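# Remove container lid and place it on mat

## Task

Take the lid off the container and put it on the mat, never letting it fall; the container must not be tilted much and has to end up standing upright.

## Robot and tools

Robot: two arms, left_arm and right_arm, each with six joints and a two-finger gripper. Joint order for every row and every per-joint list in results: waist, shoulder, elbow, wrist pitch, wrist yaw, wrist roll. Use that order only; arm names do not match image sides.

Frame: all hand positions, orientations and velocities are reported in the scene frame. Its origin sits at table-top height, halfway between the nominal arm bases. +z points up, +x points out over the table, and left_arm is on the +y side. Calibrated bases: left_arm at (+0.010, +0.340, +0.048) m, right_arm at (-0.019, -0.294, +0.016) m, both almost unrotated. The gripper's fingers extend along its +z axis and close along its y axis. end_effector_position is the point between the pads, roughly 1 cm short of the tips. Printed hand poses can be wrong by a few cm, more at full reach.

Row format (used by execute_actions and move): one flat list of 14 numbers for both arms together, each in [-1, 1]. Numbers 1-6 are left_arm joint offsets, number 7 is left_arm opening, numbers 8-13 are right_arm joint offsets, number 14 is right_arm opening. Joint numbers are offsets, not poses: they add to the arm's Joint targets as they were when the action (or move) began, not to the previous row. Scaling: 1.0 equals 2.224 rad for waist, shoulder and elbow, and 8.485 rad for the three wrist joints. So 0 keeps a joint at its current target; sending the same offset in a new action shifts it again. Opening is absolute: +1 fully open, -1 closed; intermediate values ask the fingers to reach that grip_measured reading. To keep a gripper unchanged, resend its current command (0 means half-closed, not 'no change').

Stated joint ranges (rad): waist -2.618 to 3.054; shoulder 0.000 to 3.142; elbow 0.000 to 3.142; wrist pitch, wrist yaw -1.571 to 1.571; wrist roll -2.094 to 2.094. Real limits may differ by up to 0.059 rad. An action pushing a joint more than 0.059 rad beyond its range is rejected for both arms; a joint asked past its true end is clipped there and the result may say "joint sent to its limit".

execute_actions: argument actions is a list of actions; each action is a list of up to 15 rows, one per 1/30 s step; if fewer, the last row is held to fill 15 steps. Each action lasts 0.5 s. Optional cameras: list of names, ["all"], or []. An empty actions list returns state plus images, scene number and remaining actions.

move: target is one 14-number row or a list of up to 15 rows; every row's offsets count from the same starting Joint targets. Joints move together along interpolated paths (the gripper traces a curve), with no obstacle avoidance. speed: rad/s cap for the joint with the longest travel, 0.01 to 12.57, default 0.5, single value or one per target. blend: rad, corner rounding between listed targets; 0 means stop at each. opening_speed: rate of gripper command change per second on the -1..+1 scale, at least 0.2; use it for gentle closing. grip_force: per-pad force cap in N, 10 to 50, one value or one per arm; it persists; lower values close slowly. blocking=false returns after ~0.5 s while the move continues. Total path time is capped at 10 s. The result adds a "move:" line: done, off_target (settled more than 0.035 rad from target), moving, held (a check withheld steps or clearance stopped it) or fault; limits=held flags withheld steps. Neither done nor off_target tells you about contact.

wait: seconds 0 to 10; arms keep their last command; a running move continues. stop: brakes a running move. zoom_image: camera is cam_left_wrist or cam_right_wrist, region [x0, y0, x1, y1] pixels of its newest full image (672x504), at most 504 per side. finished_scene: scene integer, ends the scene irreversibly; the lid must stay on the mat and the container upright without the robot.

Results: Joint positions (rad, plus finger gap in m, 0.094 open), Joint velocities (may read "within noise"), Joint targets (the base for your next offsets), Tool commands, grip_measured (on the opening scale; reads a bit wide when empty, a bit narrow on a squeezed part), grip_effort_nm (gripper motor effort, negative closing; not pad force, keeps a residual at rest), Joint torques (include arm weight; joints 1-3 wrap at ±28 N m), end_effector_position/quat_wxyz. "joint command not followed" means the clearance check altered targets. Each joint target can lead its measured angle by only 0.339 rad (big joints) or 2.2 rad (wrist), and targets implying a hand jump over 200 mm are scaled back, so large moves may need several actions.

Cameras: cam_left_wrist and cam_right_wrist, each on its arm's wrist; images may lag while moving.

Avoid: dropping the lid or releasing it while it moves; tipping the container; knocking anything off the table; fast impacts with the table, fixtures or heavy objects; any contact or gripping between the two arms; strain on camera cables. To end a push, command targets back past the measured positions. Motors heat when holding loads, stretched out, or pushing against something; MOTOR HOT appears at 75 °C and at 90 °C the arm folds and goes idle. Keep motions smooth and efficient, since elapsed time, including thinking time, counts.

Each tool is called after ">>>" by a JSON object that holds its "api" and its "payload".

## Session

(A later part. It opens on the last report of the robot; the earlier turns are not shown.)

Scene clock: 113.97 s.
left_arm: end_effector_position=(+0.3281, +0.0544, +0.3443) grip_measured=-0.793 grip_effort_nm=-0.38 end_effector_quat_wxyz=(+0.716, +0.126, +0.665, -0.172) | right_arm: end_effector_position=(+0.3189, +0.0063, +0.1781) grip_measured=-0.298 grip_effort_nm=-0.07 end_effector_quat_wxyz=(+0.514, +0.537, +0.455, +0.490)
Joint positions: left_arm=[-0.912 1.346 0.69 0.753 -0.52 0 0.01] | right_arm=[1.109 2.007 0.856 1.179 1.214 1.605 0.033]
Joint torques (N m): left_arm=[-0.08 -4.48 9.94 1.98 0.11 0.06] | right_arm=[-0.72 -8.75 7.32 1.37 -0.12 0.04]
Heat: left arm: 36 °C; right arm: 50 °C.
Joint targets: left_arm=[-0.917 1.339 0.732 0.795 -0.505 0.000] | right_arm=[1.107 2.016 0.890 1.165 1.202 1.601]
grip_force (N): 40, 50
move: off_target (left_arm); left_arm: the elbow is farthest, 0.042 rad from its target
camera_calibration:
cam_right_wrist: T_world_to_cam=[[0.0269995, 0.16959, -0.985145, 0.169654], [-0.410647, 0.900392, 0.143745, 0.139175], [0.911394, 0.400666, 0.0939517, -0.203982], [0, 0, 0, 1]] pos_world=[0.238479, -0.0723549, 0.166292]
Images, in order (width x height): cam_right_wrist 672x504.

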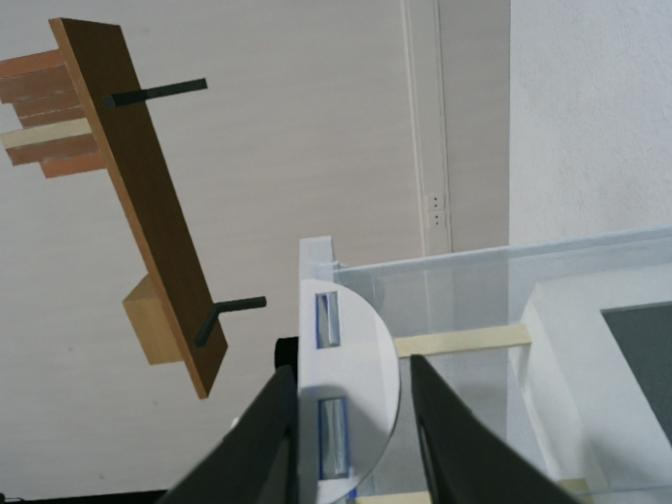

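>>> {"api": "move", "payload": {"target": [0,0,0,0,0,0,-0.8,0,0,0,0,0,0,-0.7], "grip_force": [40,40], "opening_speed": 0.3, "cameras": ["cam_right_wrist"]}}

>>> {"api": "zoom_image", "payload": {"camera": "cam_right_wrist", "region": [200, 240, 520, 504]}}

Scene clock: 115.67 s.
left_arm: end_effector_position=(+0.3282, +0.0546, +0.3443) grip_measured=-0.793 grip_effort_nm=-0.38 end_effector_quat_wxyz=(+0.716, +0.126, +0.665, -0.171) | right_arm: end_effector_position=(+0.3186, +0.0068, +0.1790) grip_measured=-0.412 grip_effort_nm=-0.84 end_effector_quat_wxyz=(+0.512, +0.540, +0.451, +0.493)
Joint positions: left_arm=[-0.912 1.346 0.69 0.753 -0.522 0.002 0.01] | right_arm=[1.111 2.007 0.859 1.179 1.218 1.614 0.028]
Joint torques (N m): left_arm=[-0.05 -4.52 9.95 1.98 0.11 0.05] | right_arm=[-0.72 -8.76 7.01 1.36 -0.17 -0.05]
Heat: left arm: 37 °C; right arm: 50 °C.
Joint targets: left_arm=[-0.917 1.339 0.732 0.795 -0.505 0.000] | right_arm=[1.107 2.016 0.890 1.165 1.202 1.601]
grip_force (N): 40, 40
move: off_target (left_arm); left_arm: the elbow is farthest, 0.042 rad from its target
camera_calibration:
cam_right_wrist: T_world_to_cam=[[0.0294853, 0.18127, -0.982991, 0.169193], [-0.409654, 0.899228, 0.153535, 0.136369], [0.911765, 0.398159, 0.100772, -0.205319], [0, 0, 0, 1]] pos_world=[0.238078, -0.0715466, 0.166068]
Images, in order (width x height): cam_right_wrist 672x504.

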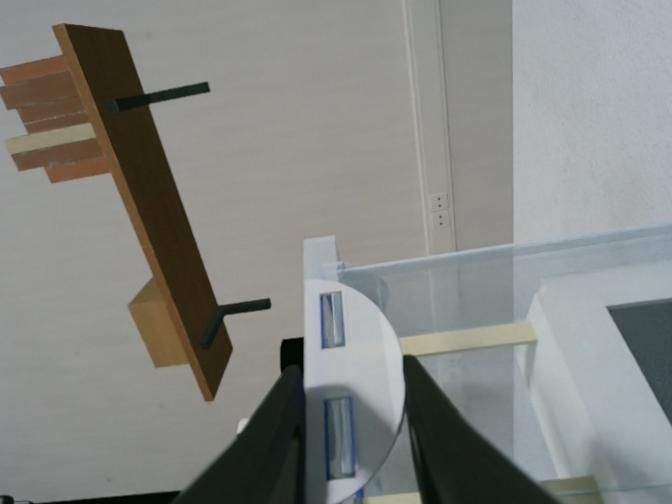

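Scaled by 1.575 from the camera's 672x504 image, which has a finer 960x720 frame.

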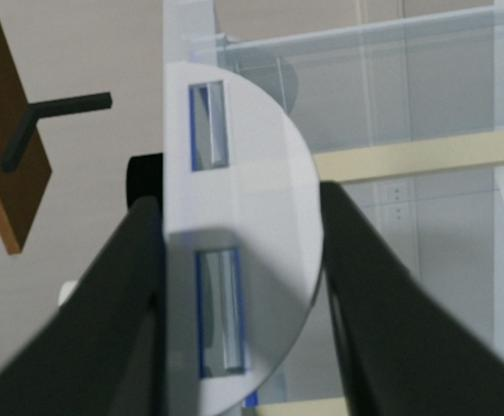

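>>> {"api": "move", "payload": {"target": [0,0,0,0,0,0,-0.8,0,0,0,0,0,-0.014,-0.7], "speed": 0.2}}

>>> {"api": "move", "payload": {"target": [0,0,0,0,0,0,-0.8,0,0,0,0,0,-0.014,-0.7], "speed": 0.2, "cameras": ["cam_right_wrist"]}}

>>> {"api": "zoom_image", "payload": {"camera": "cam_right_wrist", "region": [200, 240, 520, 504]}}

Scene clock: 116.83 s.
left_arm: end_effector_position=(+0.3283, +0.0549, +0.3443) grip_measured=-0.793 grip_effort_nm=-0.38 end_effector_quat_wxyz=(+0.716, +0.125, +0.665, -0.171) | right_arm: end_effector_position=(+0.3196, +0.0057, +0.1794) grip_measured=-0.412 grip_effort_nm=-0.83 end_effector_quat_wxyz=(+0.529, +0.525, +0.467, +0.475)
Joint positions: left_arm=[-0.912 1.346 0.69 0.753 -0.524 0 0.01] | right_arm=[1.108 2.007 0.86 1.179 1.219 1.545 0.028]
Joint torques (N m): left_arm=[-0.05 -4.51 9.98 2 0.15 0.08] | right_arm=[-0.46 -8.76 6.86 1.37 -0.18 -0.58]
Heat: left arm: 37 °C; right arm: 49 °C.
Joint targets: left_arm=[-0.917 1.339 0.732 0.795 -0.505 0.000] | right_arm=[1.107 2.016 0.890 1.165 1.202 1.482]
grip_force (N): 40, 40
move: off_target (left_arm, right_arm); left_arm: the elbow is farthest, 0.042 rad from its target; right_arm: the wrist roll is farthest, 0.063 rad from its target

Scene clock: 118.13 s.
left_arm: end_effector_position=(+0.3283, +0.0549, +0.3443) grip_measured=-0.793 grip_effort_nm=-0.38 end_effector_quat_wxyz=(+0.716, +0.126, +0.665, -0.170) | right_arm: end_effector_position=(+0.3223, +0.0080, +0.1872) grip_measured=-0.691 grip_effort_nm=-0.45 end_effector_quat_wxyz=(+0.561, +0.495, +0.494, +0.444)
Joint positions: left_arm=[-0.912 1.346 0.69 0.753 -0.524 0.003 0.01] | right_arm=[1.105 2.007 0.882 1.191 1.221 1.394 0.014]
Joint torques (N m): left_arm=[-0.1 -4.51 9.91 1.98 0.15 0.03] | right_arm=[-0.31 -8.85 5.2 1.22 -0.23 -0.25]
Heat: left arm: 37 °C; right arm: 49 °C.
Joint targets: left_arm=[-0.917 1.339 0.732 0.795 -0.505 0.000] | right_arm=[1.107 2.016 0.890 1.165 1.202 1.363]
grip_force (N): 40, 40
move: off_target (left_arm); left_arm: the elbow is farthest, 0.042 rad from its target
camera_calibration:
cam_right_wrist: T_world_to_cam=[[0.0215632, -0.00427084, -0.999758, 0.184221], [-0.397371, 0.917573, -0.0124904, 0.162494], [0.917405, 0.397545, 0.0180887, -0.196367], [0, 0, 0, 1]] pos_world=[0.240746, -0.0702489, 0.189758]
Images, in order (width x height): cam_right_wrist 672x504.

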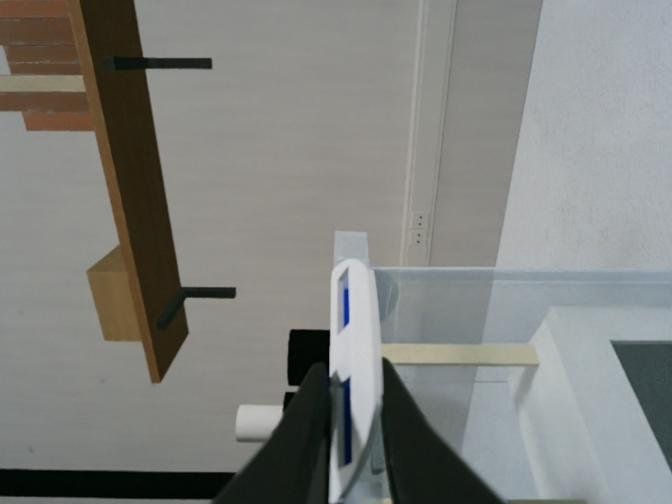

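Scaled by 1.575 from the camera's 672x504 image, which has a finer 960x720 frame.

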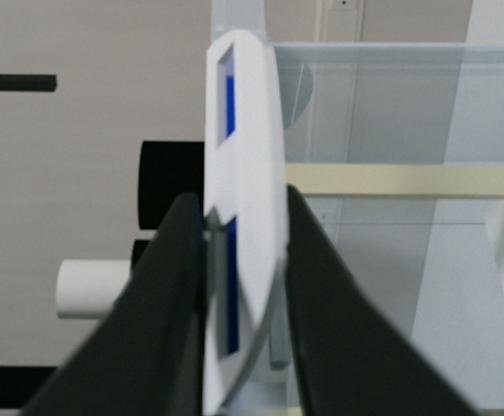

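>>> {"api": "move", "payload": {"target": [[0,0,0,0,0,0,-0.8,0,0,0,0,0,-0.0118,-0.7],[0,0,0,0,0,0,-0.8,0,0,0,0,0,-0.0118,0.2],[0,0,0,0,0,0,-0.8,0.0616,-0.058,-0.0854,0.014,0.0166,-0.0118,0.3]], "speed": 0.4, "opening_speed": 1, "cameras": ["cam_right_wrist"]}}

Scene clock: 122.23 s.
left_arm: end_effector_position=(+0.3282, +0.0546, +0.3443) grip_measured=-0.793 grip_effort_nm=-0.38 end_effector_quat_wxyz=(+0.716, +0.126, +0.665, -0.171) | right_arm: end_effector_position=(+0.2644, -0.0031, +0.1713) grip_measured=+0.299 grip_effort_nm=0.09 end_effector_quat_wxyz=(+0.586, +0.441, +0.555, +0.392)
Joint positions: left_arm=[-0.912 1.346 0.69 0.753 -0.522 0.002 0.01] | right_arm=[1.243 1.921 0.707 1.192 1.323 1.281 0.061]
Joint torques (N m): left_arm=[-0.08 -4.53 10.03 1.99 0.12 0] | right_arm=[0.25 -11.63 3.64 2.4 0.17 -0.11]
Heat: left arm: 38 °C; right arm: 49 °C.
Joint targets: left_arm=[-0.917 1.339 0.732 0.795 -0.505 0.000] | right_arm=[1.244 1.887 0.700 1.284 1.343 1.263]
grip_force (N): 40, 40
move: off_target (left_arm, right_arm); target 2's new numbers were sent with right_arm's wrist roll 0.082 rad from that target; target 3's new numbers were sent with right_arm's wrist pitch 0.091 rad from that target; left_arm: the elbow is farthest, 0.042 rad from its target; right_arm: the wrist pitch is farthest, 0.091 rad from its target
camera_calibration:
cam_right_wrist: T_world_to_cam=[[-0.021947, -0.195619, -0.980434, 0.177085], [-0.432437, 0.886044, -0.167106, 0.185146], [0.901397, 0.420309, -0.104039, -0.113339], [0, 0, 0, 1]] pos_world=[0.186114, -0.0817693, 0.192767]
Images, in order (width x height): cam_right_wrist 672x504.

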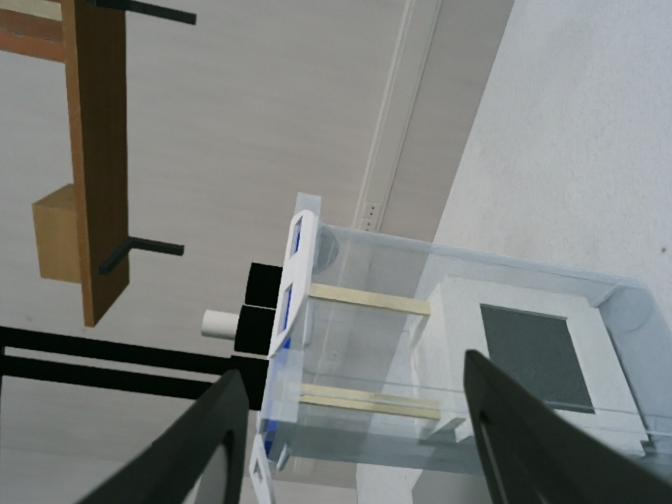

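>>> {"api": "move", "payload": {"target": [[0,0,0,0,0,0,-0.8,0,-0.2864,-0.09,-0.0335,0,0,0.3],[0,0,0,0,0,0,-0.8,-0.7842,-0.2,-0.06,-0.03,0,0,0.3],[0,0,0,0,0,0,-0.8,-0.7842,-0.1515,-0.036,-0.0276,-0.3221,0.0397,0.5],[0,0,0,0,0,0,-0.8,-0.5117,0.1169,0.1933,-0.0205,-0.3221,0.0397,0.5]], "speed": [0.8,1.2,1.5,0.9], "blend": [0.15,0.15,0.1,0], "cameras": ["cam_right_wrist"]}}

Scene clock: 129.37 s.
left_arm: end_effector_position=(+0.3282, +0.0546, +0.3443) grip_measured=-0.793 grip_effort_nm=-0.38 end_effector_quat_wxyz=(+0.716, +0.126, +0.665, -0.171) | right_arm: end_effector_position=(+0.4003, -0.0680, +0.1728) grip_measured=+0.498 grip_effort_nm=0.09 end_effector_quat_wxyz=(+0.011, +0.043, +0.706, +0.706)
Joint positions: left_arm=[-0.912 1.346 0.69 0.753 -0.522 0.002 0.01] | right_arm=[0.112 2.145 1.097 1.039 -1.384 1.606 0.07]
Joint torques (N m): left_arm=[-0.06 -4.46 9.95 1.98 0.12 -0.01] | right_arm=[-0.72 -10.88 7.46 2.13 -0.08 0.01]
Heat: left arm: 38 °C; right arm: 49 °C.
Joint targets: left_arm=[-0.917 1.339 0.732 0.795 -0.505 0.000] | right_arm=[0.105 2.147 1.130 1.110 -1.390 1.600]
grip_force (N): 40, 40
move: off_target (left_arm, right_arm); blend cut to 0 rad at target 3; target 3's new numbers were sent with right_arm's elbow 0.036 rad from that target; left_arm: the elbow is farthest, 0.042 rad from its target; right_arm: the wrist pitch is farthest, 0.071 rad from its target
camera_calibration:
cam_right_wrist: T_world_to_cam=[[-0.156595, 0.00956374, -0.987617, 0.237889], [-0.889322, -0.436345, 0.136784, 0.342124], [-0.429633, 0.899729, 0.0768347, 0.325737], [0, 0, 0, 1]] pos_world=[0.481458, -0.146066, 0.163118]
Images, in order (width x height): cam_right_wrist 672x504.

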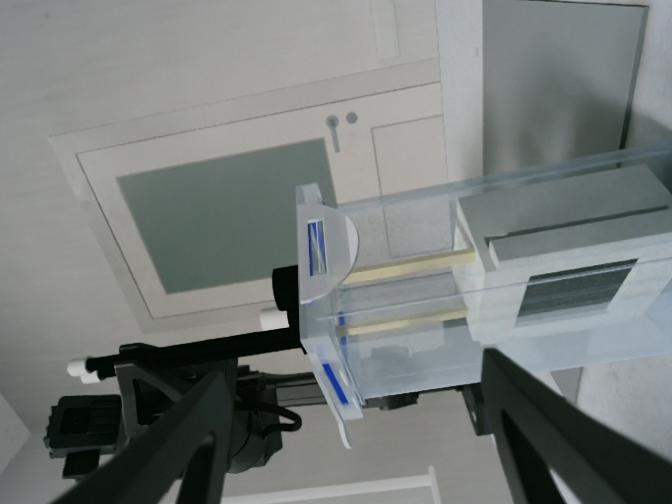

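>>> {"api": "move", "payload": {"target": [0,0,0,0,0,0,-0.8,0.0742,-0.0031,0.0193,-0.0059,0.0194,0,0.5], "speed": 0.4, "cameras": ["cam_right_wrist"]}}

Scene clock: 130.73 s.
left_arm: end_effector_position=(+0.3285, +0.0554, +0.3443) grip_measured=-0.793 grip_effort_nm=-0.38 end_effector_quat_wxyz=(+0.717, +0.126, +0.665, -0.168) | right_arm: end_effector_position=(+0.3928, -0.0026, +0.1857) grip_measured=+0.499 grip_effort_nm=0.08 end_effector_quat_wxyz=(+0.021, +0.023, +0.703, +0.711)
Joint positions: left_arm=[-0.912 1.346 0.69 0.753 -0.527 0.006 0.01] | right_arm=[0.27 2.145 1.139 1.039 -1.24 1.606 0.07]
Joint torques (N m): left_arm=[-0.18 -4.53 10.02 1.98 0.14 0] | right_arm=[0.18 -11.77 7.72 1.7 0.06 0.01]
Heat: left arm: 39 °C; right arm: 49 °C.
Joint targets: left_arm=[-0.917 1.339 0.732 0.795 -0.505 0.000] | right_arm=[0.270 2.140 1.172 1.060 -1.226 1.600]
grip_force (N): 40, 40
move: off_target (left_arm); left_arm: the elbow is farthest, 0.042 rad from its target
camera_calibration:
cam_right_wrist: T_world_to_cam=[[-0.115478, 0.0173453, -0.993159, 0.233769], [-0.888059, -0.449722, 0.095403, 0.369484], [-0.444991, 0.893, 0.0673365, 0.270484], [0, 0, 0, 1]] pos_world=[0.475481, -0.0794315, 0.178706]
Images, in order (width x height): cam_right_wrist 672x504.

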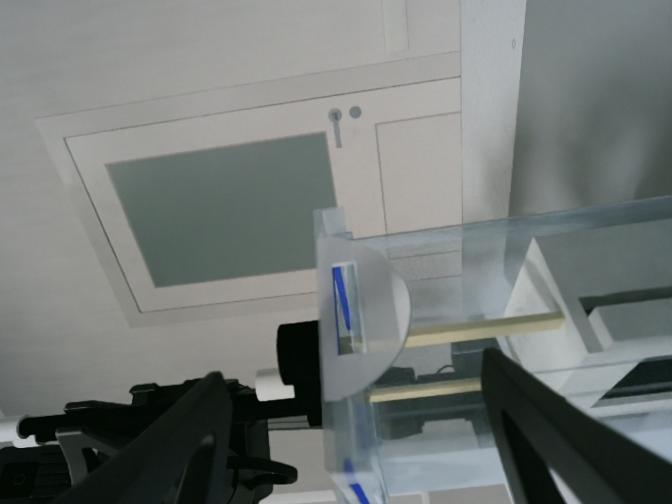

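>>> {"api": "move", "payload": {"target": [0,0,0,0,0,0,-0.8,0.0216,0.0157,0.0126,0,0.0054,0,0.2], "speed": 0.2, "cameras": ["cam_right_wrist"]}}

Scene clock: 131.90 s.
left_arm: end_effector_position=(+0.3285, +0.0554, +0.3443) grip_measured=-0.793 grip_effort_nm=-0.38 end_effector_quat_wxyz=(+0.717, +0.126, +0.665, -0.168) | right_arm: end_effector_position=(+0.3987, +0.0122, +0.1856) grip_measured=+0.202 grip_effort_nm=-0.07 end_effector_quat_wxyz=(+0.032, +0.029, +0.701, +0.712)
Joint positions: left_arm=[-0.912 1.346 0.69 0.753 -0.527 0.006 0.01] | right_arm=[0.304 2.165 1.167 1.039 -1.182 1.606 0.056]
Joint torques (N m): left_arm=[-0.14 -4.49 9.95 1.98 0.18 -0.01] | right_arm=[0.85 -10.67 7.79 1.74 -0.01 0.01]
Heat: left arm: 39 °C; right arm: 49 °C.
Joint targets: left_arm=[-0.917 1.339 0.732 0.795 -0.505 0.000] | right_arm=[0.319 2.175 1.201 1.060 -1.180 1.600]
grip_force (N): 40, 40
move: off_target (left_arm); left_arm: the elbow is farthest, 0.042 rad from its target
camera_calibration:
cam_right_wrist: T_world_to_cam=[[-0.108254, 0.0242986, -0.993826, 0.231234], [-0.899406, -0.428267, 0.0874985, 0.386964], [-0.423497, 0.903326, 0.068216, 0.251056], [0, 0, 0, 1]] pos_world=[0.479391, -0.06668, 0.178822]
Images, in order (width x height): cam_right_wrist 672x504.

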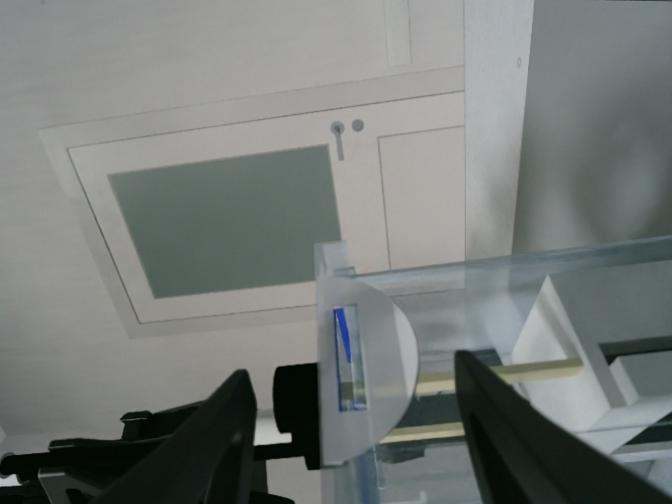

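>>> {"api": "move", "payload": {"target": [0,0,0,0,0,0,-0.8,0.003,0.0055,0.0,0.0018,-0.003,0,0.0], "speed": 0.2, "cameras": ["cam_right_wrist"]}}

>>> {"api": "zoom_image", "payload": {"camera": "cam_right_wrist", "region": [200, 240, 520, 504]}}

Scene clock: 132.70 s.
left_arm: end_effector_position=(+0.3285, +0.0554, +0.3443) grip_measured=-0.793 grip_effort_nm=-0.38 end_effector_quat_wxyz=(+0.717, +0.126, +0.665, -0.168) | right_arm: end_effector_position=(+0.3987, +0.0130, +0.1813) grip_measured=+0.001 grip_effort_nm=-0.06 end_effector_quat_wxyz=(+0.028, +0.032, +0.702, +0.711)
Joint positions: left_arm=[-0.912 1.346 0.69 0.753 -0.527 0.006 0.01] | right_arm=[0.306 2.174 1.167 1.039 -1.182 1.606 0.047]
Joint torques (N m): left_arm=[-0.13 -4.51 9.94 1.99 0.17 -0.01] | right_arm=[1.33 -10.44 7.77 1.9 -0.25 0]
Heat: left arm: 39 °C; right arm: 49 °C.
Joint targets: left_arm=[-0.917 1.339 0.732 0.795 -0.505 0.000] | right_arm=[0.325 2.187 1.201 1.075 -1.205 1.600]
grip_force (N): 40, 40
move: off_target (left_arm, right_arm); left_arm: the elbow is farthest, 0.042 rad from its target; right_arm: the wrist pitch is farthest, 0.036 rad from its target
camera_calibration:
cam_right_wrist: T_world_to_cam=[[-0.116991, 0.0215057, -0.9929, 0.230277], [-0.897966, -0.429353, 0.0965053, 0.385527], [-0.424229, 0.902881, 0.0695417, 0.250702], [0, 0, 0, 1]] pos_world=[0.479486, -0.0657784, 0.174003]
Images, in order (width x height): cam_right_wrist 672x504.

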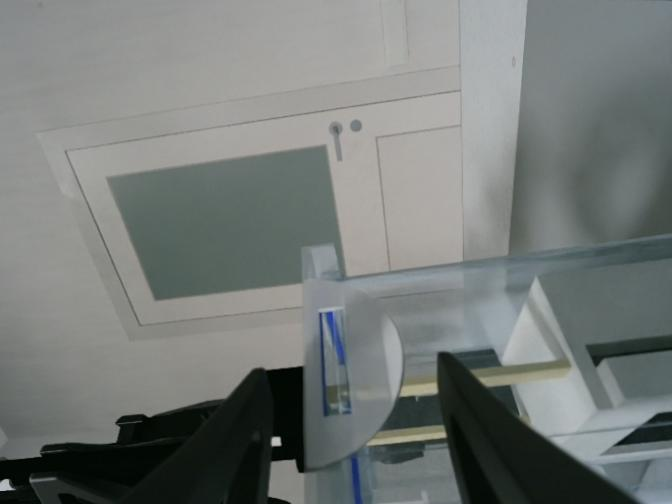

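Scaled by 1.575 from the camera's 672x504 image, which has a finer 960x720 frame.

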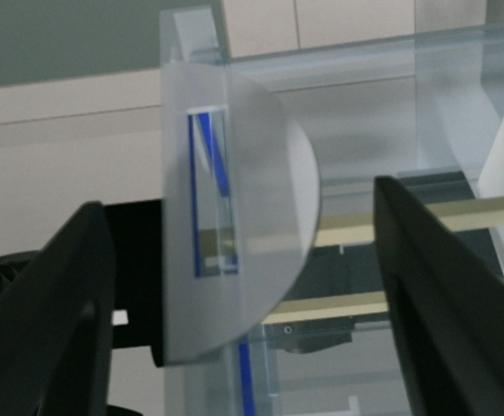

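>>> {"api": "move", "payload": {"target": [0,0,0,0,0,0,-0.8,0,0,0,0,0,0,-0.7], "opening_speed": 0.4, "cameras": ["cam_right_wrist"]}}

>>> {"api": "zoom_image", "payload": {"camera": "cam_right_wrist", "region": [200, 240, 520, 504]}}

Scene clock: 134.80 s.
left_arm: end_effector_position=(+0.3285, +0.0554, +0.3443) grip_measured=-0.793 grip_effort_nm=-0.38 end_effector_quat_wxyz=(+0.717, +0.126, +0.665, -0.168) | right_arm: end_effector_position=(+0.3991, +0.0141, +0.1816) grip_measured=-0.429 grip_effort_nm=-0.83 end_effector_quat_wxyz=(+0.024, +0.033, +0.702, +0.711)
Joint positions: left_arm=[-0.912 1.346 0.69 0.753 -0.527 0.006 0.01] | right_arm=[0.307 2.179 1.175 1.039 -1.185 1.617 0.027]
Joint torques (N m): left_arm=[-0.13 -4.53 9.92 1.99 0.15 -0.01] | right_arm=[1.21 -10.91 7.19 1.9 -0.21 -0.09]
Heat: left arm: 39 °C; right arm: 50 °C.
Joint targets: left_arm=[-0.917 1.339 0.732 0.795 -0.505 0.000] | right_arm=[0.325 2.187 1.201 1.075 -1.205 1.600]
grip_force (N): 40, 40
move: off_target (left_arm, right_arm); left_arm: the elbow is farthest, 0.042 rad from its target; right_arm: the wrist pitch is farthest, 0.036 rad from its target
camera_calibration:
cam_right_wrist: T_world_to_cam=[[-0.124843, 0.0225714, -0.99192, 0.233481], [-0.895152, -0.433746, 0.102794, 0.384168], [-0.427921, 0.900752, 0.0743552, 0.250379], [0, 0, 0, 1]] pos_world=[0.48018, -0.0641676, 0.173487]
Images, in order (width x height): cam_right_wrist 672x504.

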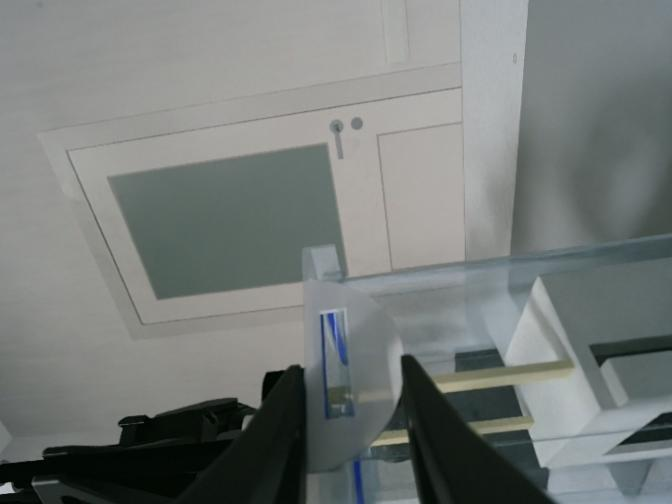

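Scaled by 1.575 from the camera's 672x504 image, which has a finer 960x720 frame.

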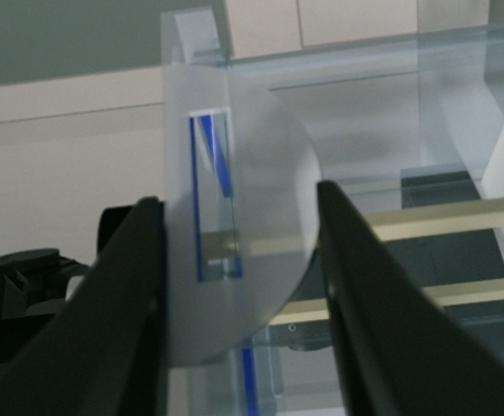

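>>> {"api": "move", "payload": {"target": [0,0,0,0,0,0,-0.8,0,0,0,0,0,-0.014,-0.7], "speed": 0.2}}

>>> {"api": "move", "payload": {"target": [0,0,0,0,0,0,-0.8,0,0,0,0,0,-0.014,-0.7], "speed": 0.2, "cameras": ["cam_right_wrist"]}}

>>> {"api": "zoom_image", "payload": {"camera": "cam_right_wrist", "region": [200, 240, 520, 504]}}

Scene clock: 135.97 s.
left_arm: end_effector_position=(+0.3283, +0.0549, +0.3443) grip_measured=-0.793 grip_effort_nm=-0.38 end_effector_quat_wxyz=(+0.717, +0.128, +0.665, -0.168) | right_arm: end_effector_position=(+0.3991, +0.0141, +0.1816) grip_measured=-0.429 grip_effort_nm=-0.84 end_effector_quat_wxyz=(+0.044, +0.013, +0.702, +0.710)
Joint positions: left_arm=[-0.912 1.346 0.69 0.753 -0.524 0.009 0.01] | right_arm=[0.307 2.179 1.175 1.039 -1.185 1.56 0.027]
Joint torques (N m): left_arm=[-0.14 -4.49 9.95 1.98 0.14 -0.03] | right_arm=[1.21 -10.91 7.19 1.89 -0.21 -0.8]
Heat: left arm: 39 °C; right arm: 50 °C.
Joint targets: left_arm=[-0.917 1.339 0.732 0.795 -0.505 0.000] | right_arm=[0.325 2.187 1.201 1.075 -1.205 1.481]
grip_force (N): 40, 40
move: off_target (left_arm, right_arm); left_arm: the elbow is farthest, 0.042 rad from its target; right_arm: the wrist roll is farthest, 0.079 rad from its target

Scene clock: 137.60 s.
left_arm: end_effector_position=(+0.3292, +0.0559, +0.3447) grip_measured=-0.793 grip_effort_nm=-0.38 end_effector_quat_wxyz=(+0.718, +0.128, +0.664, -0.166) | right_arm: end_effector_position=(+0.3999, +0.0161, +0.1894) grip_measured=-0.697 grip_effort_nm=-0.58 end_effector_quat_wxyz=(+0.111, -0.056, +0.695, +0.708)
Joint positions: left_arm=[-0.909 1.346 0.69 0.754 -0.524 0.012 0.01] | right_arm=[0.31 2.179 1.189 1.063 -1.186 1.402 0.014]
Joint torques (N m): left_arm=[-0.32 -4.51 9.94 1.97 0.14 -0.08] | right_arm=[0.95 -10.93 6.02 1.62 -0.18 -0.29]
Heat: left arm: 39 °C; right arm: 50 °C.
Joint targets: left_arm=[-0.917 1.339 0.732 0.795 -0.505 0.000] | right_arm=[0.325 2.187 1.201 1.075 -1.205 1.362]
grip_force (N): 40, 40
move: off_target (left_arm, right_arm); left_arm: the elbow is farthest, 0.042 rad from its target; right_arm: the wrist roll is farthest, 0.040 rad from its target
camera_calibration:
cam_right_wrist: T_world_to_cam=[[0.125138, 0.0174286, -0.991986, 0.141462], [-0.89286, -0.43398, -0.120258, 0.426273], [-0.432598, 0.900754, -0.0387462, 0.27177], [0, 0, 0, 1]] pos_world=[0.480467, -0.062269, 0.202121]
Images, in order (width x height): cam_right_wrist 672x504.

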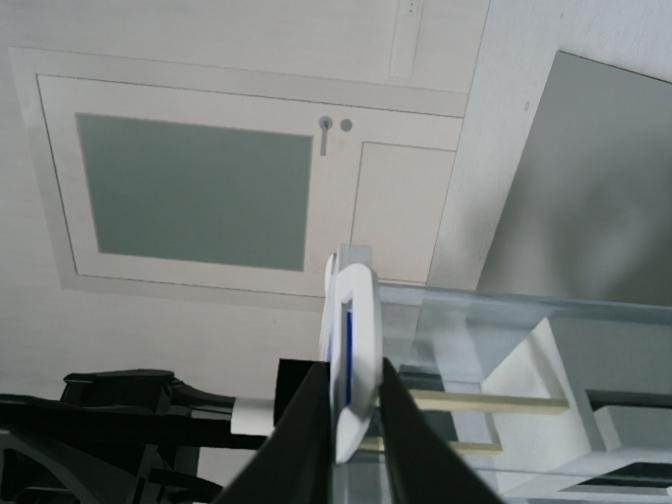

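Scaled by 1.575 from the camera's 672x504 image, which has a finer 960x720 frame.

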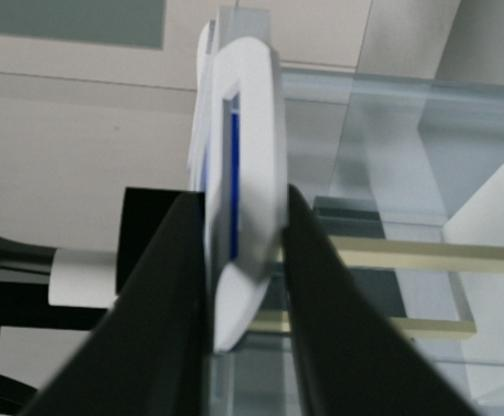

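>>> {"api": "move", "payload": {"target": [[0,0,0,0,0,0,-0.8,0,0,0,0,0,-0.0118,-0.7],[0,0,0,0,0,0,-0.8,0,0,0,0,0,-0.0118,0.2],[0,0,0,0,0,0,-0.8,-0.0989,-0.018,-0.0319,0.004,-0.0218,-0.0118,0.3]], "speed": 0.4, "opening_speed": 1, "grip_force": [50,50], "cameras": ["cam_right_wrist"]}}

Scene clock: 141.93 s.
left_arm: end_effector_position=(+0.3292, +0.0559, +0.3447) grip_measured=-0.793 grip_effort_nm=-0.37 end_effector_quat_wxyz=(+0.718, +0.128, +0.664, -0.166) | right_arm: end_effector_position=(+0.4093, -0.0696, +0.1724) grip_measured=+0.299 grip_effort_nm=0.09 end_effector_quat_wxyz=(+0.137, -0.083, +0.701, +0.695)
Joint positions: left_arm=[-0.909 1.346 0.69 0.754 -0.524 0.012 0.01] | right_arm=[0.106 2.179 1.136 1.067 -1.389 1.282 0.061]
Joint torques (N m): left_arm=[-0.27 -4.46 9.94 1.97 0.13 -0.09] | right_arm=[0.16 -14.37 4.33 1.82 -0.1 -0.14]
Heat: left arm: 39 °C; right arm: 49 °C.
Joint targets: left_arm=[-0.917 1.339 0.732 0.795 -0.505 0.000] | right_arm=[0.105 2.147 1.130 1.109 -1.390 1.262]
move: off_target (left_arm, right_arm); target 2's new numbers were sent with right_arm's wrist roll 0.093 rad from that target; target 3's new numbers were sent with right_arm's wrist pitch 0.042 rad from that target; left_arm: the elbow is farthest, 0.042 rad from its target; right_arm: the wrist pitch is farthest, 0.042 rad from its target
camera_calibration:
cam_right_wrist: T_world_to_cam=[[0.197741, -0.0115783, -0.980186, 0.0910651], [-0.883611, -0.435042, -0.173119, 0.40068], [-0.424418, 0.900336, -0.0962562, 0.358915], [0, 0, 0, 1]] pos_world=[0.488368, -0.147777, 0.193174]
Images, in order (width x height): cam_right_wrist 672x504.

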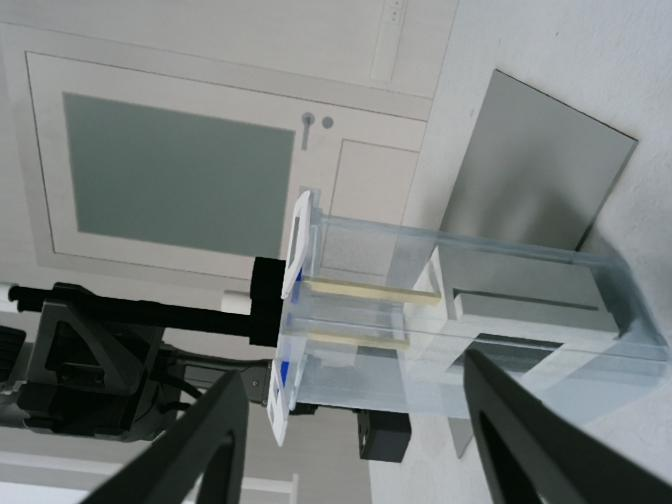

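>>> {"api": "move", "payload": {"target": [0,0,0,0,0,0,-0.8,-0.1821,-0.2909,-0.2293,-0.0152,0.0224,-0.1487,0.0], "speed": 0.8, "cameras": ["cam_left_wrist","cam_right_wrist"]}}

Scene clock: 144.60 s.
left_arm: end_effector_position=(+0.3292, +0.0559, +0.3447) grip_measured=-0.793 grip_effort_nm=-0.38 end_effector_quat_wxyz=(+0.718, +0.128, +0.664, -0.166) | right_arm: end_effector_position=(+0.3563, -0.2318, +0.2566) grip_measured=+0.001 grip_effort_nm=-0.07 end_effector_quat_wxyz=(+0.656, -0.331, +0.611, +0.295)
Joint positions: left_arm=[-0.909 1.346 0.69 0.754 -0.524 0.012 0.01] | right_arm=[-0.299 1.528 0.627 1.001 -1.218 0.02 0.047]
Joint torques (N m): left_arm=[-0.24 -4.49 10 1.95 0.16 -0.1] | right_arm=[-0.53 -8.4 4.7 1.26 0.16 -0.11]
Heat: left arm: 39 °C; right arm: 49 °C.
Joint targets: left_arm=[-0.917 1.339 0.732 0.795 -0.505 0.000] | right_arm=[-0.300 1.500 0.620 0.980 -1.200 0.000]
move: off_target (left_arm); left_arm: the elbow is farthest, 0.042 rad from its target
camera_calibration:
cam_left_wrist: T_world_to_cam=[[-0.372577, -0.926175, -0.0581988, 0.198517], [-0.343926, 0.196057, -0.918301, 0.459011], [0.861917, -0.322121, -0.391582, -0.0259748], [0, 0, 0, 1]] pos_world=[0.254217, 0.0855023, 0.422892]
cam_right_wrist: T_world_to_cam=[[0.795294, -0.604933, -0.0395394, -0.40953], [-0.313953, -0.355198, -0.880493, 0.294895], [0.518595, 0.712665, -0.472407, 0.207559], [0, 0, 0, 1]] pos_world=[0.310641, -0.290912, 0.341513]

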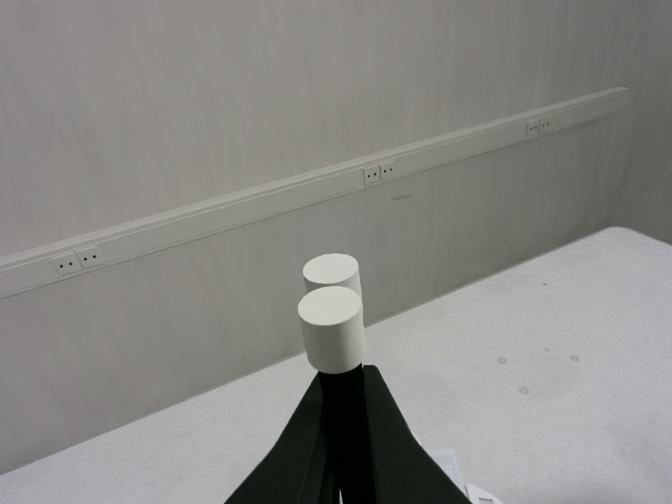

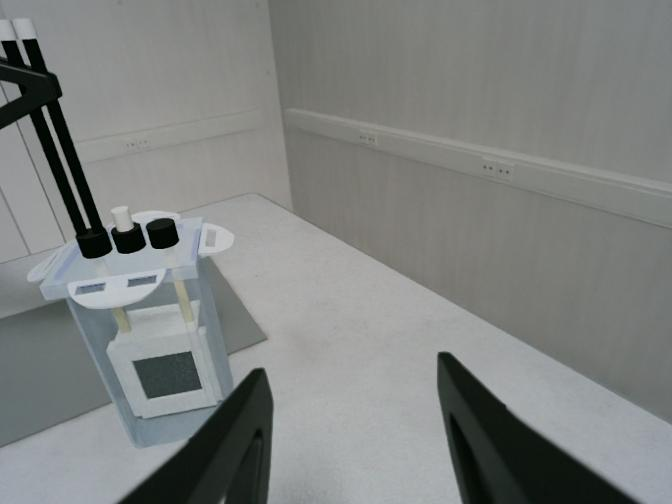

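>>> {"api": "move", "payload": {"target": [0,-0.0247,0.0603,-0.0012,0,0,-0.85,0.0674,0,0,0,0,0,0.0], "speed": 0.15, "cameras": ["cam_right_wrist"]}}

Scene clock: 146.33 s.
left_arm: end_effector_position=(+0.3331, +0.0489, +0.3771) grip_measured=-0.817 grip_effort_nm=-1.04 end_effector_quat_wxyz=(+0.728, +0.118, +0.651, -0.180) | right_arm: end_effector_position=(+0.3434, -0.1776, +0.2566) grip_measured=+0.001 grip_effort_nm=-0.07 end_effector_quat_wxyz=(+0.633, -0.375, +0.585, +0.342)
Joint positions: left_arm=[-0.909 1.346 0.786 0.704 -0.517 0.008 0.009] | right_arm=[-0.152 1.528 0.627 1.001 -1.217 0.018 0.047]
Joint torques (N m): left_arm=[-0.36 -8.81 13.72 2.37 0.1 -0.06] | right_arm=[0.42 -8.42 4.71 1.27 0.15 -0.12]
Heat: left arm: 40 °C; right arm: 48 °C.
Joint targets: left_arm=[-0.917 1.284 0.866 0.784 -0.505 0.000] | right_arm=[-0.150 1.500 0.620 0.980 -1.200 0.000]
move: off_target (left_arm); left_arm: the elbow is farthest, 0.081 rad from its target
camera_calibration:
cam_right_wrist: T_world_to_cam=[[0.874756, -0.483067, -0.0380528, -0.372529], [-0.257832, -0.397523, -0.880624, 0.283379], [0.410273, 0.780142, -0.472285, 0.224735], [0, 0, 0, 1]] pos_world=[0.306734, -0.242632, 0.341513]
Images, in order (width x height): cam_right_wrist 672x504.

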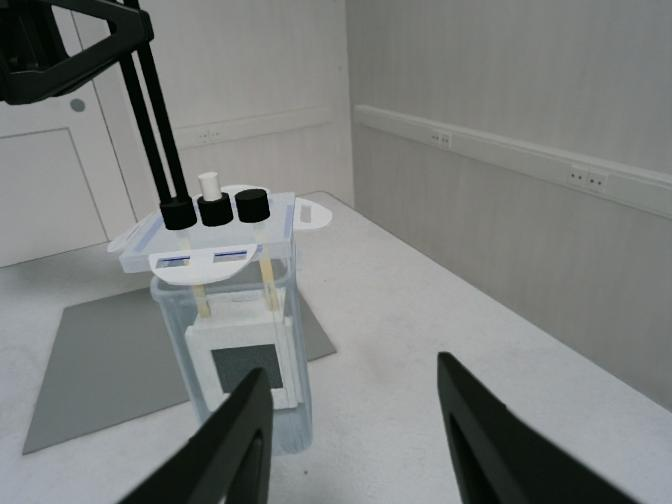

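>>> {"api": "move", "payload": {"target": [[0,-0.0378,0.1142,-0.0417,0,0,-0.85,0,0,0,0,0,0,0],[0,-0.0279,0.21,-0.0641,0,0,-0.85,0,0,0,0,0,0,0.0]], "speed": 0.25, "blend": [0.05,0], "cameras": ["cam_right_wrist"]}}

Scene clock: 149.43 s.
left_arm: end_effector_position=(+0.3247, +0.0604, +0.5096) grip_measured=-0.817 grip_effort_nm=-1.04 end_effector_quat_wxyz=(+0.729, +0.113, +0.650, -0.184) | right_arm: end_effector_position=(+0.3434, -0.1776, +0.2566) grip_measured=+0.001 grip_effort_nm=-0.07 end_effector_quat_wxyz=(+0.633, -0.375, +0.585, +0.342)
Joint positions: left_arm=[-0.909 1.266 1.253 0.164 -0.517 0 0.009] | right_arm=[-0.152 1.528 0.627 1.001 -1.217 0.018 0.047]
Joint torques (N m): left_arm=[-0.27 -6.94 13.61 2.32 0.1 -0.04] | right_arm=[0.43 -8.42 4.7 1.27 0.15 -0.12]
Heat: left arm: 40 °C; right arm: 48 °C.
Joint targets: left_arm=[-0.917 1.222 1.333 0.241 -0.505 0.000] | right_arm=[-0.150 1.500 0.620 0.980 -1.200 0.000]
move: off_target (left_arm); left_arm: the elbow is farthest, 0.080 rad from its target
camera_calibration:
cam_right_wrist: T_world_to_cam=[[0.874756, -0.483067, -0.0380528, -0.372529], [-0.257832, -0.397523, -0.880624, 0.283379], [0.410273, 0.780142, -0.472285, 0.224735], [0, 0, 0, 1]] pos_world=[0.306734, -0.242632, 0.341513]
Images, in order (width x height): cam_right_wrist 672x504.

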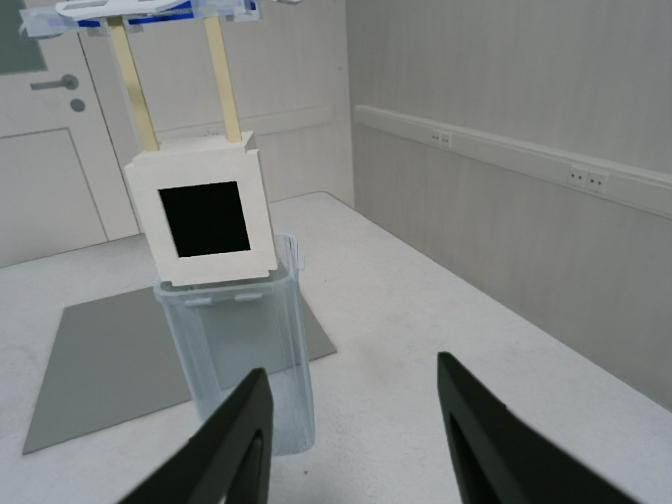

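>>> {"api": "move", "payload": {"target": [0,0.0261,0.13,-0.0265,0,0,-0.85,0.0,0,0,0,0,0,0.0], "speed": 0.25, "cameras": ["cam_left_wrist","cam_right_wrist"]}}

Scene clock: 151.70 s.
left_arm: end_effector_position=(+0.3146, +0.0739, +0.5812) grip_measured=-0.817 grip_effort_nm=-1.04 end_effector_quat_wxyz=(+0.738, +0.109, +0.639, -0.189) | right_arm: end_effector_position=(+0.3434, -0.1776, +0.2566) grip_measured=+0.001 grip_effort_nm=-0.07 end_effector_quat_wxyz=(+0.633, -0.375, +0.585, +0.342)
Joint positions: left_arm=[-0.909 1.296 1.545 -0.065 -0.516 0.009 0.009] | right_arm=[-0.152 1.528 0.627 1.001 -1.217 0.018 0.047]
Joint torques (N m): left_arm=[-0.27 -4.55 12.85 2.33 0.09 -0.05] | right_arm=[0.42 -8.42 4.7 1.27 0.16 -0.12]
Heat: left arm: 40 °C; right arm: 47 °C.
Joint targets: left_arm=[-0.917 1.280 1.622 0.016 -0.505 0.000] | right_arm=[-0.150 1.500 0.620 0.980 -1.200 0.000]
move: off_target (left_arm); left_arm: the wrist pitch is farthest, 0.081 rad from its target
camera_calibration:
cam_left_wrist: T_world_to_cam=[[-0.378303, -0.925621, -0.0106393, 0.197725], [-0.295847, 0.131788, -0.946101, 0.673429], [0.877133, -0.354765, -0.323698, 0.0431451], [0, 0, 0, 1]] pos_world=[0.236187, 0.109575, 0.653201]
cam_right_wrist: T_world_to_cam=[[0.874756, -0.483067, -0.0380528, -0.372529], [-0.257832, -0.397523, -0.880624, 0.283379], [0.410273, 0.780142, -0.472285, 0.224735], [0, 0, 0, 1]] pos_world=[0.306734, -0.242632, 0.341513]

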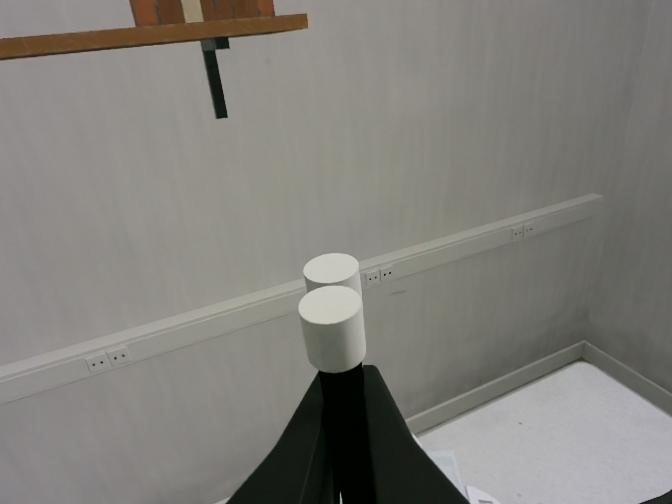

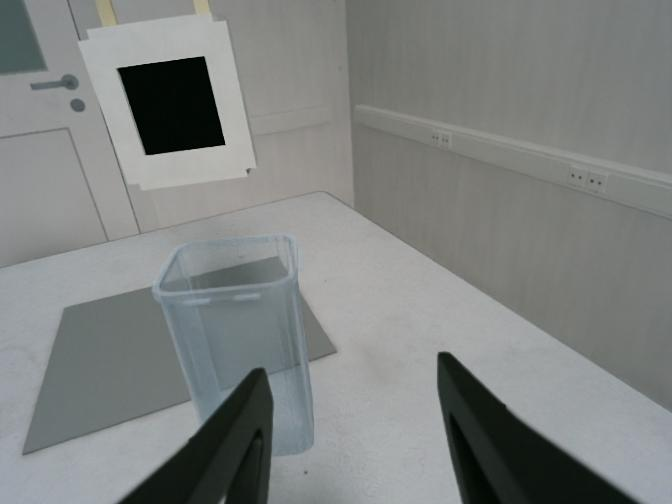

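>>> {"api": "move", "payload": {"target": [0.1889,-0.0787,-0.0728,-0.0097,0,0,-0.85,0.09,0,0,0,0,0,0.0], "speed": 0.35, "cameras": ["cam_right_wrist"]}}

Scene clock: 153.70 s.
left_arm: end_effector_position=(+0.3610, +0.2362, +0.5718) grip_measured=-0.817 grip_effort_nm=-1.04 end_effector_quat_wxyz=(+0.751, -0.018, +0.659, -0.037) | right_arm: end_effector_position=(+0.3129, -0.1077, +0.2564) grip_measured=+0.001 grip_effort_nm=-0.07 end_effector_quat_wxyz=(+0.595, -0.432, +0.545, +0.404)
Joint positions: left_arm=[-0.498 1.153 1.451 -0.148 -0.505 -0.003 0.009] | right_arm=[0.049 1.528 0.627 0.999 -1.217 0.018 0.047]
Joint torques (N m): left_arm=[0.21 -5.81 6.82 2.38 0.07 -0.02] | right_arm=[0.42 -8.42 4.71 1.27 0.14 -0.11]
Heat: left arm: 40 °C; right arm: 47 °C.
Joint targets: left_arm=[-0.496 1.105 1.460 -0.067 -0.505 0.000] | right_arm=[0.050 1.500 0.620 0.980 -1.200 0.000]
move: off_target (left_arm); left_arm: the wrist pitch is farthest, 0.081 rad from its target
camera_calibration:
cam_right_wrist: T_world_to_cam=[[0.953522, -0.298728, -0.0394749, -0.316451], [-0.174627, -0.441072, -0.880319, 0.272277], [0.245565, 0.846296, -0.472737, 0.24139], [0, 0, 0, 1]] pos_world=[0.290013, -0.178727, 0.341313]
Images, in order (width x height): cam_right_wrist 672x504.

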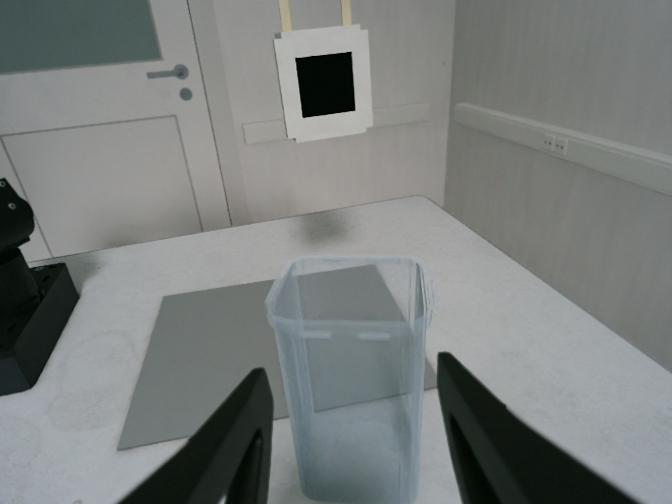

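>>> {"api": "move", "payload": {"target": [[0,-0.0585,-0.2194,0.0421,0,-0.0153,-0.85,0,0,0,0,0,0,0],[0,-0.0562,-0.36,0.083,0,-0.0153,-0.85,0,0,0,0,0,0,0]], "speed": [0.35,0.3], "blend": [0.05,0], "cameras": ["cam_right_wrist"]}}

Scene clock: 157.37 s.
left_arm: end_effector_position=(+0.3657, +0.2338, +0.3776) grip_measured=-0.818 grip_effort_nm=-1.04 end_effector_quat_wxyz=(+0.730, -0.044, +0.678, -0.066) | right_arm: end_effector_position=(+0.3129, -0.1077, +0.2564) grip_measured=+0.001 grip_effort_nm=-0.07 end_effector_quat_wxyz=(+0.595, -0.432, +0.545, +0.404)
Joint positions: left_arm=[-0.496 1.026 0.648 0.464 -0.504 -0.114 0.009] | right_arm=[0.049 1.528 0.627 0.999 -1.217 0.018 0.047]
Joint torques (N m): left_arm=[0.2 -5.39 7.79 3.34 0.02 -0.12] | right_arm=[0.42 -8.43 4.7 1.27 0.14 -0.12]
Heat: left arm: 42 °C; right arm: 47 °C.
Joint targets: left_arm=[-0.496 0.980 0.659 0.638 -0.505 -0.130] | right_arm=[0.050 1.500 0.620 0.980 -1.200 0.000]
move: off_target (left_arm); left_arm: the wrist pitch is farthest, 0.173 rad from its target
camera_calibration:
cam_right_wrist: T_world_to_cam=[[0.953522, -0.298728, -0.0394749, -0.316451], [-0.174627, -0.441072, -0.880319, 0.272277], [0.245565, 0.846296, -0.472737, 0.24139], [0, 0, 0, 1]] pos_world=[0.290013, -0.178727, 0.341313]
Images, in order (width x height): cam_right_wrist 672x504.

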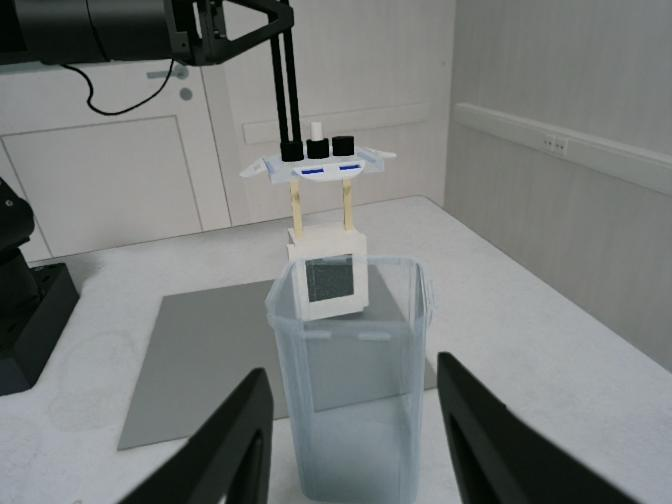

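>>> {"api": "move", "payload": {"target": [0,0.003,-0.0225,0.005,0,0,-0.85,0,0,0,0,0,0,0], "speed": 0.15, "cameras": ["cam_right_wrist"]}}

>>> {"api": "zoom_image", "payload": {"camera": "cam_right_wrist", "region": [220, 60, 480, 400]}}

Scene clock: 159.53 s.
left_arm: end_effector_position=(+0.3640, +0.2348, +0.3639) grip_measured=-0.818 grip_effort_nm=-1.04 end_effector_quat_wxyz=(+0.729, -0.043, +0.681, -0.065) | right_arm: end_effector_position=(+0.3129, -0.1077, +0.2564) grip_measured=+0.001 grip_effort_nm=-0.07 end_effector_quat_wxyz=(+0.595, -0.432, +0.545, +0.404)
Joint positions: left_arm=[-0.496 1.026 0.598 0.507 -0.504 -0.114 0.009] | right_arm=[0.049 1.528 0.627 0.999 -1.217 0.018 0.047]
Joint torques (N m): left_arm=[0.21 -4.89 7.68 3.35 0.03 -0.11] | right_arm=[0.42 -8.42 4.7 1.27 0.14 -0.11]
Heat: left arm: 43 °C; right arm: 46 °C.
Joint targets: left_arm=[-0.496 0.987 0.609 0.680 -0.505 -0.130] | right_arm=[0.050 1.500 0.620 0.980 -1.200 0.000]
move: off_target (left_arm); left_arm: the wrist pitch is farthest, 0.173 rad from its target
camera_calibration:
cam_right_wrist: T_world_to_cam=[[0.953522, -0.298728, -0.0394749, -0.316451], [-0.174627, -0.441072, -0.880319, 0.272277], [0.245565, 0.846296, -0.472737, 0.24139], [0, 0, 0, 1]] pos_world=[0.290013, -0.178727, 0.341313]
Images, in order (width x height): cam_right_wrist 672x504.

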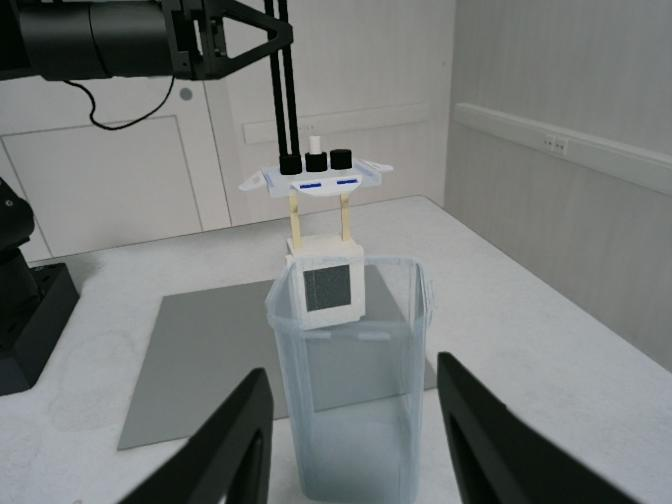

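Scaled by 1.482 from the camera's 672x504 image, which has a finer 960x720 frame.

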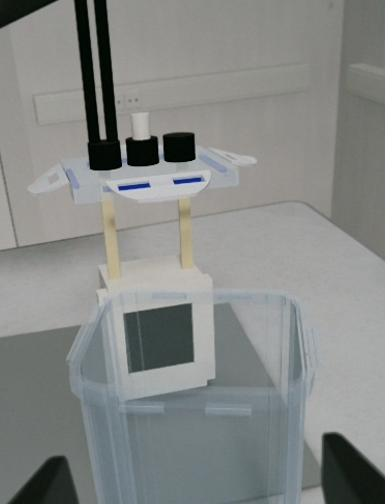

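>>> {"api": "move", "payload": {"target": [0,0.003,-0.0157,0.0041,0,0,-0.85,0,0,0,0,0,0,0], "speed": 0.12}}

>>> {"api": "move", "payload": {"target": [0,0.002,-0.009,0.002,0,0,-0.85,0,0,0,0,0,0,0], "speed": 0.12, "cameras": ["cam_right_wrist"]}}

>>> {"api": "zoom_image", "payload": {"camera": "cam_right_wrist", "region": [220, 60, 480, 400]}}

Scene clock: 160.70 s.
left_arm: end_effector_position=(+0.3625, +0.2356, +0.3556) grip_measured=-0.818 grip_effort_nm=-1.04 end_effector_quat_wxyz=(+0.729, -0.043, +0.681, -0.065) | right_arm: end_effector_position=(+0.3129, -0.1077, +0.2564) grip_measured=+0.001 grip_effort_nm=-0.07 end_effector_quat_wxyz=(+0.595, -0.432, +0.545, +0.404)
Joint positions: left_arm=[-0.496 1.026 0.565 0.541 -0.504 -0.114 0.009] | right_arm=[0.049 1.528 0.627 0.999 -1.217 0.018 0.047]
Joint torques (N m): left_arm=[0.14 -4.33 7.57 3.33 0.02 -0.12] | right_arm=[0.42 -8.42 4.71 1.27 0.15 -0.11]
Heat: left arm: 44 °C; right arm: 46 °C.
Joint targets: left_arm=[-0.496 0.994 0.574 0.715 -0.505 -0.130] | right_arm=[0.050 1.500 0.620 0.980 -1.200 0.000]
move: off_target (left_arm); left_arm: the wrist pitch is farthest, 0.174 rad from its target

Scene clock: 161.70 s.
left_arm: end_effector_position=(+0.3616, +0.2362, +0.3500) grip_measured=-0.818 grip_effort_nm=-1.04 end_effector_quat_wxyz=(+0.728, -0.043, +0.682, -0.064) | right_arm: end_effector_position=(+0.3129, -0.1077, +0.2564) grip_measured=+0.001 grip_effort_nm=-0.07 end_effector_quat_wxyz=(+0.595, -0.432, +0.545, +0.404)
Joint positions: left_arm=[-0.496 1.026 0.545 0.558 -0.504 -0.114 0.009] | right_arm=[0.049 1.528 0.627 0.999 -1.217 0.018 0.047]
Joint torques (N m): left_arm=[0.17 -3.89 7.51 3.35 0.01 -0.11] | right_arm=[0.42 -8.42 4.71 1.27 0.14 -0.11]
Heat: left arm: 44 °C; right arm: 46 °C.
Joint targets: left_arm=[-0.496 0.998 0.554 0.732 -0.505 -0.130] | right_arm=[0.050 1.500 0.620 0.980 -1.200 0.000]
move: off_target (left_arm); left_arm: the wrist pitch is farthest, 0.174 rad from its target
camera_calibration:
cam_right_wrist: T_world_to_cam=[[0.953522, -0.298728, -0.0394749, -0.316451], [-0.174627, -0.441072, -0.880319, 0.272277], [0.245565, 0.846296, -0.472737, 0.24139], [0, 0, 0, 1]] pos_world=[0.290013, -0.178727, 0.341313]
Images, in order (width x height): cam_right_wrist 672x504.

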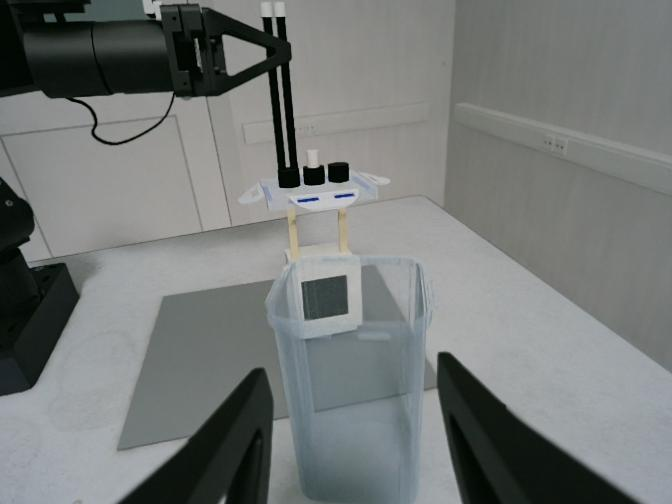

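Scaled by 1.482 from the camera's 672x504 image, which has a finer 960x720 frame.

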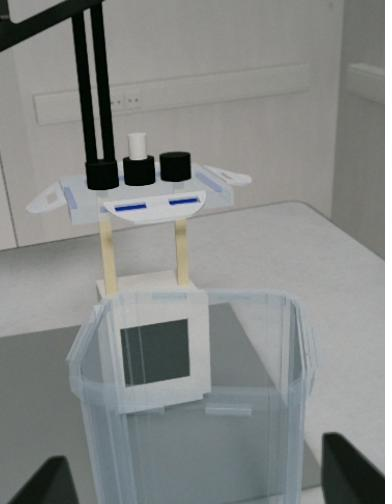

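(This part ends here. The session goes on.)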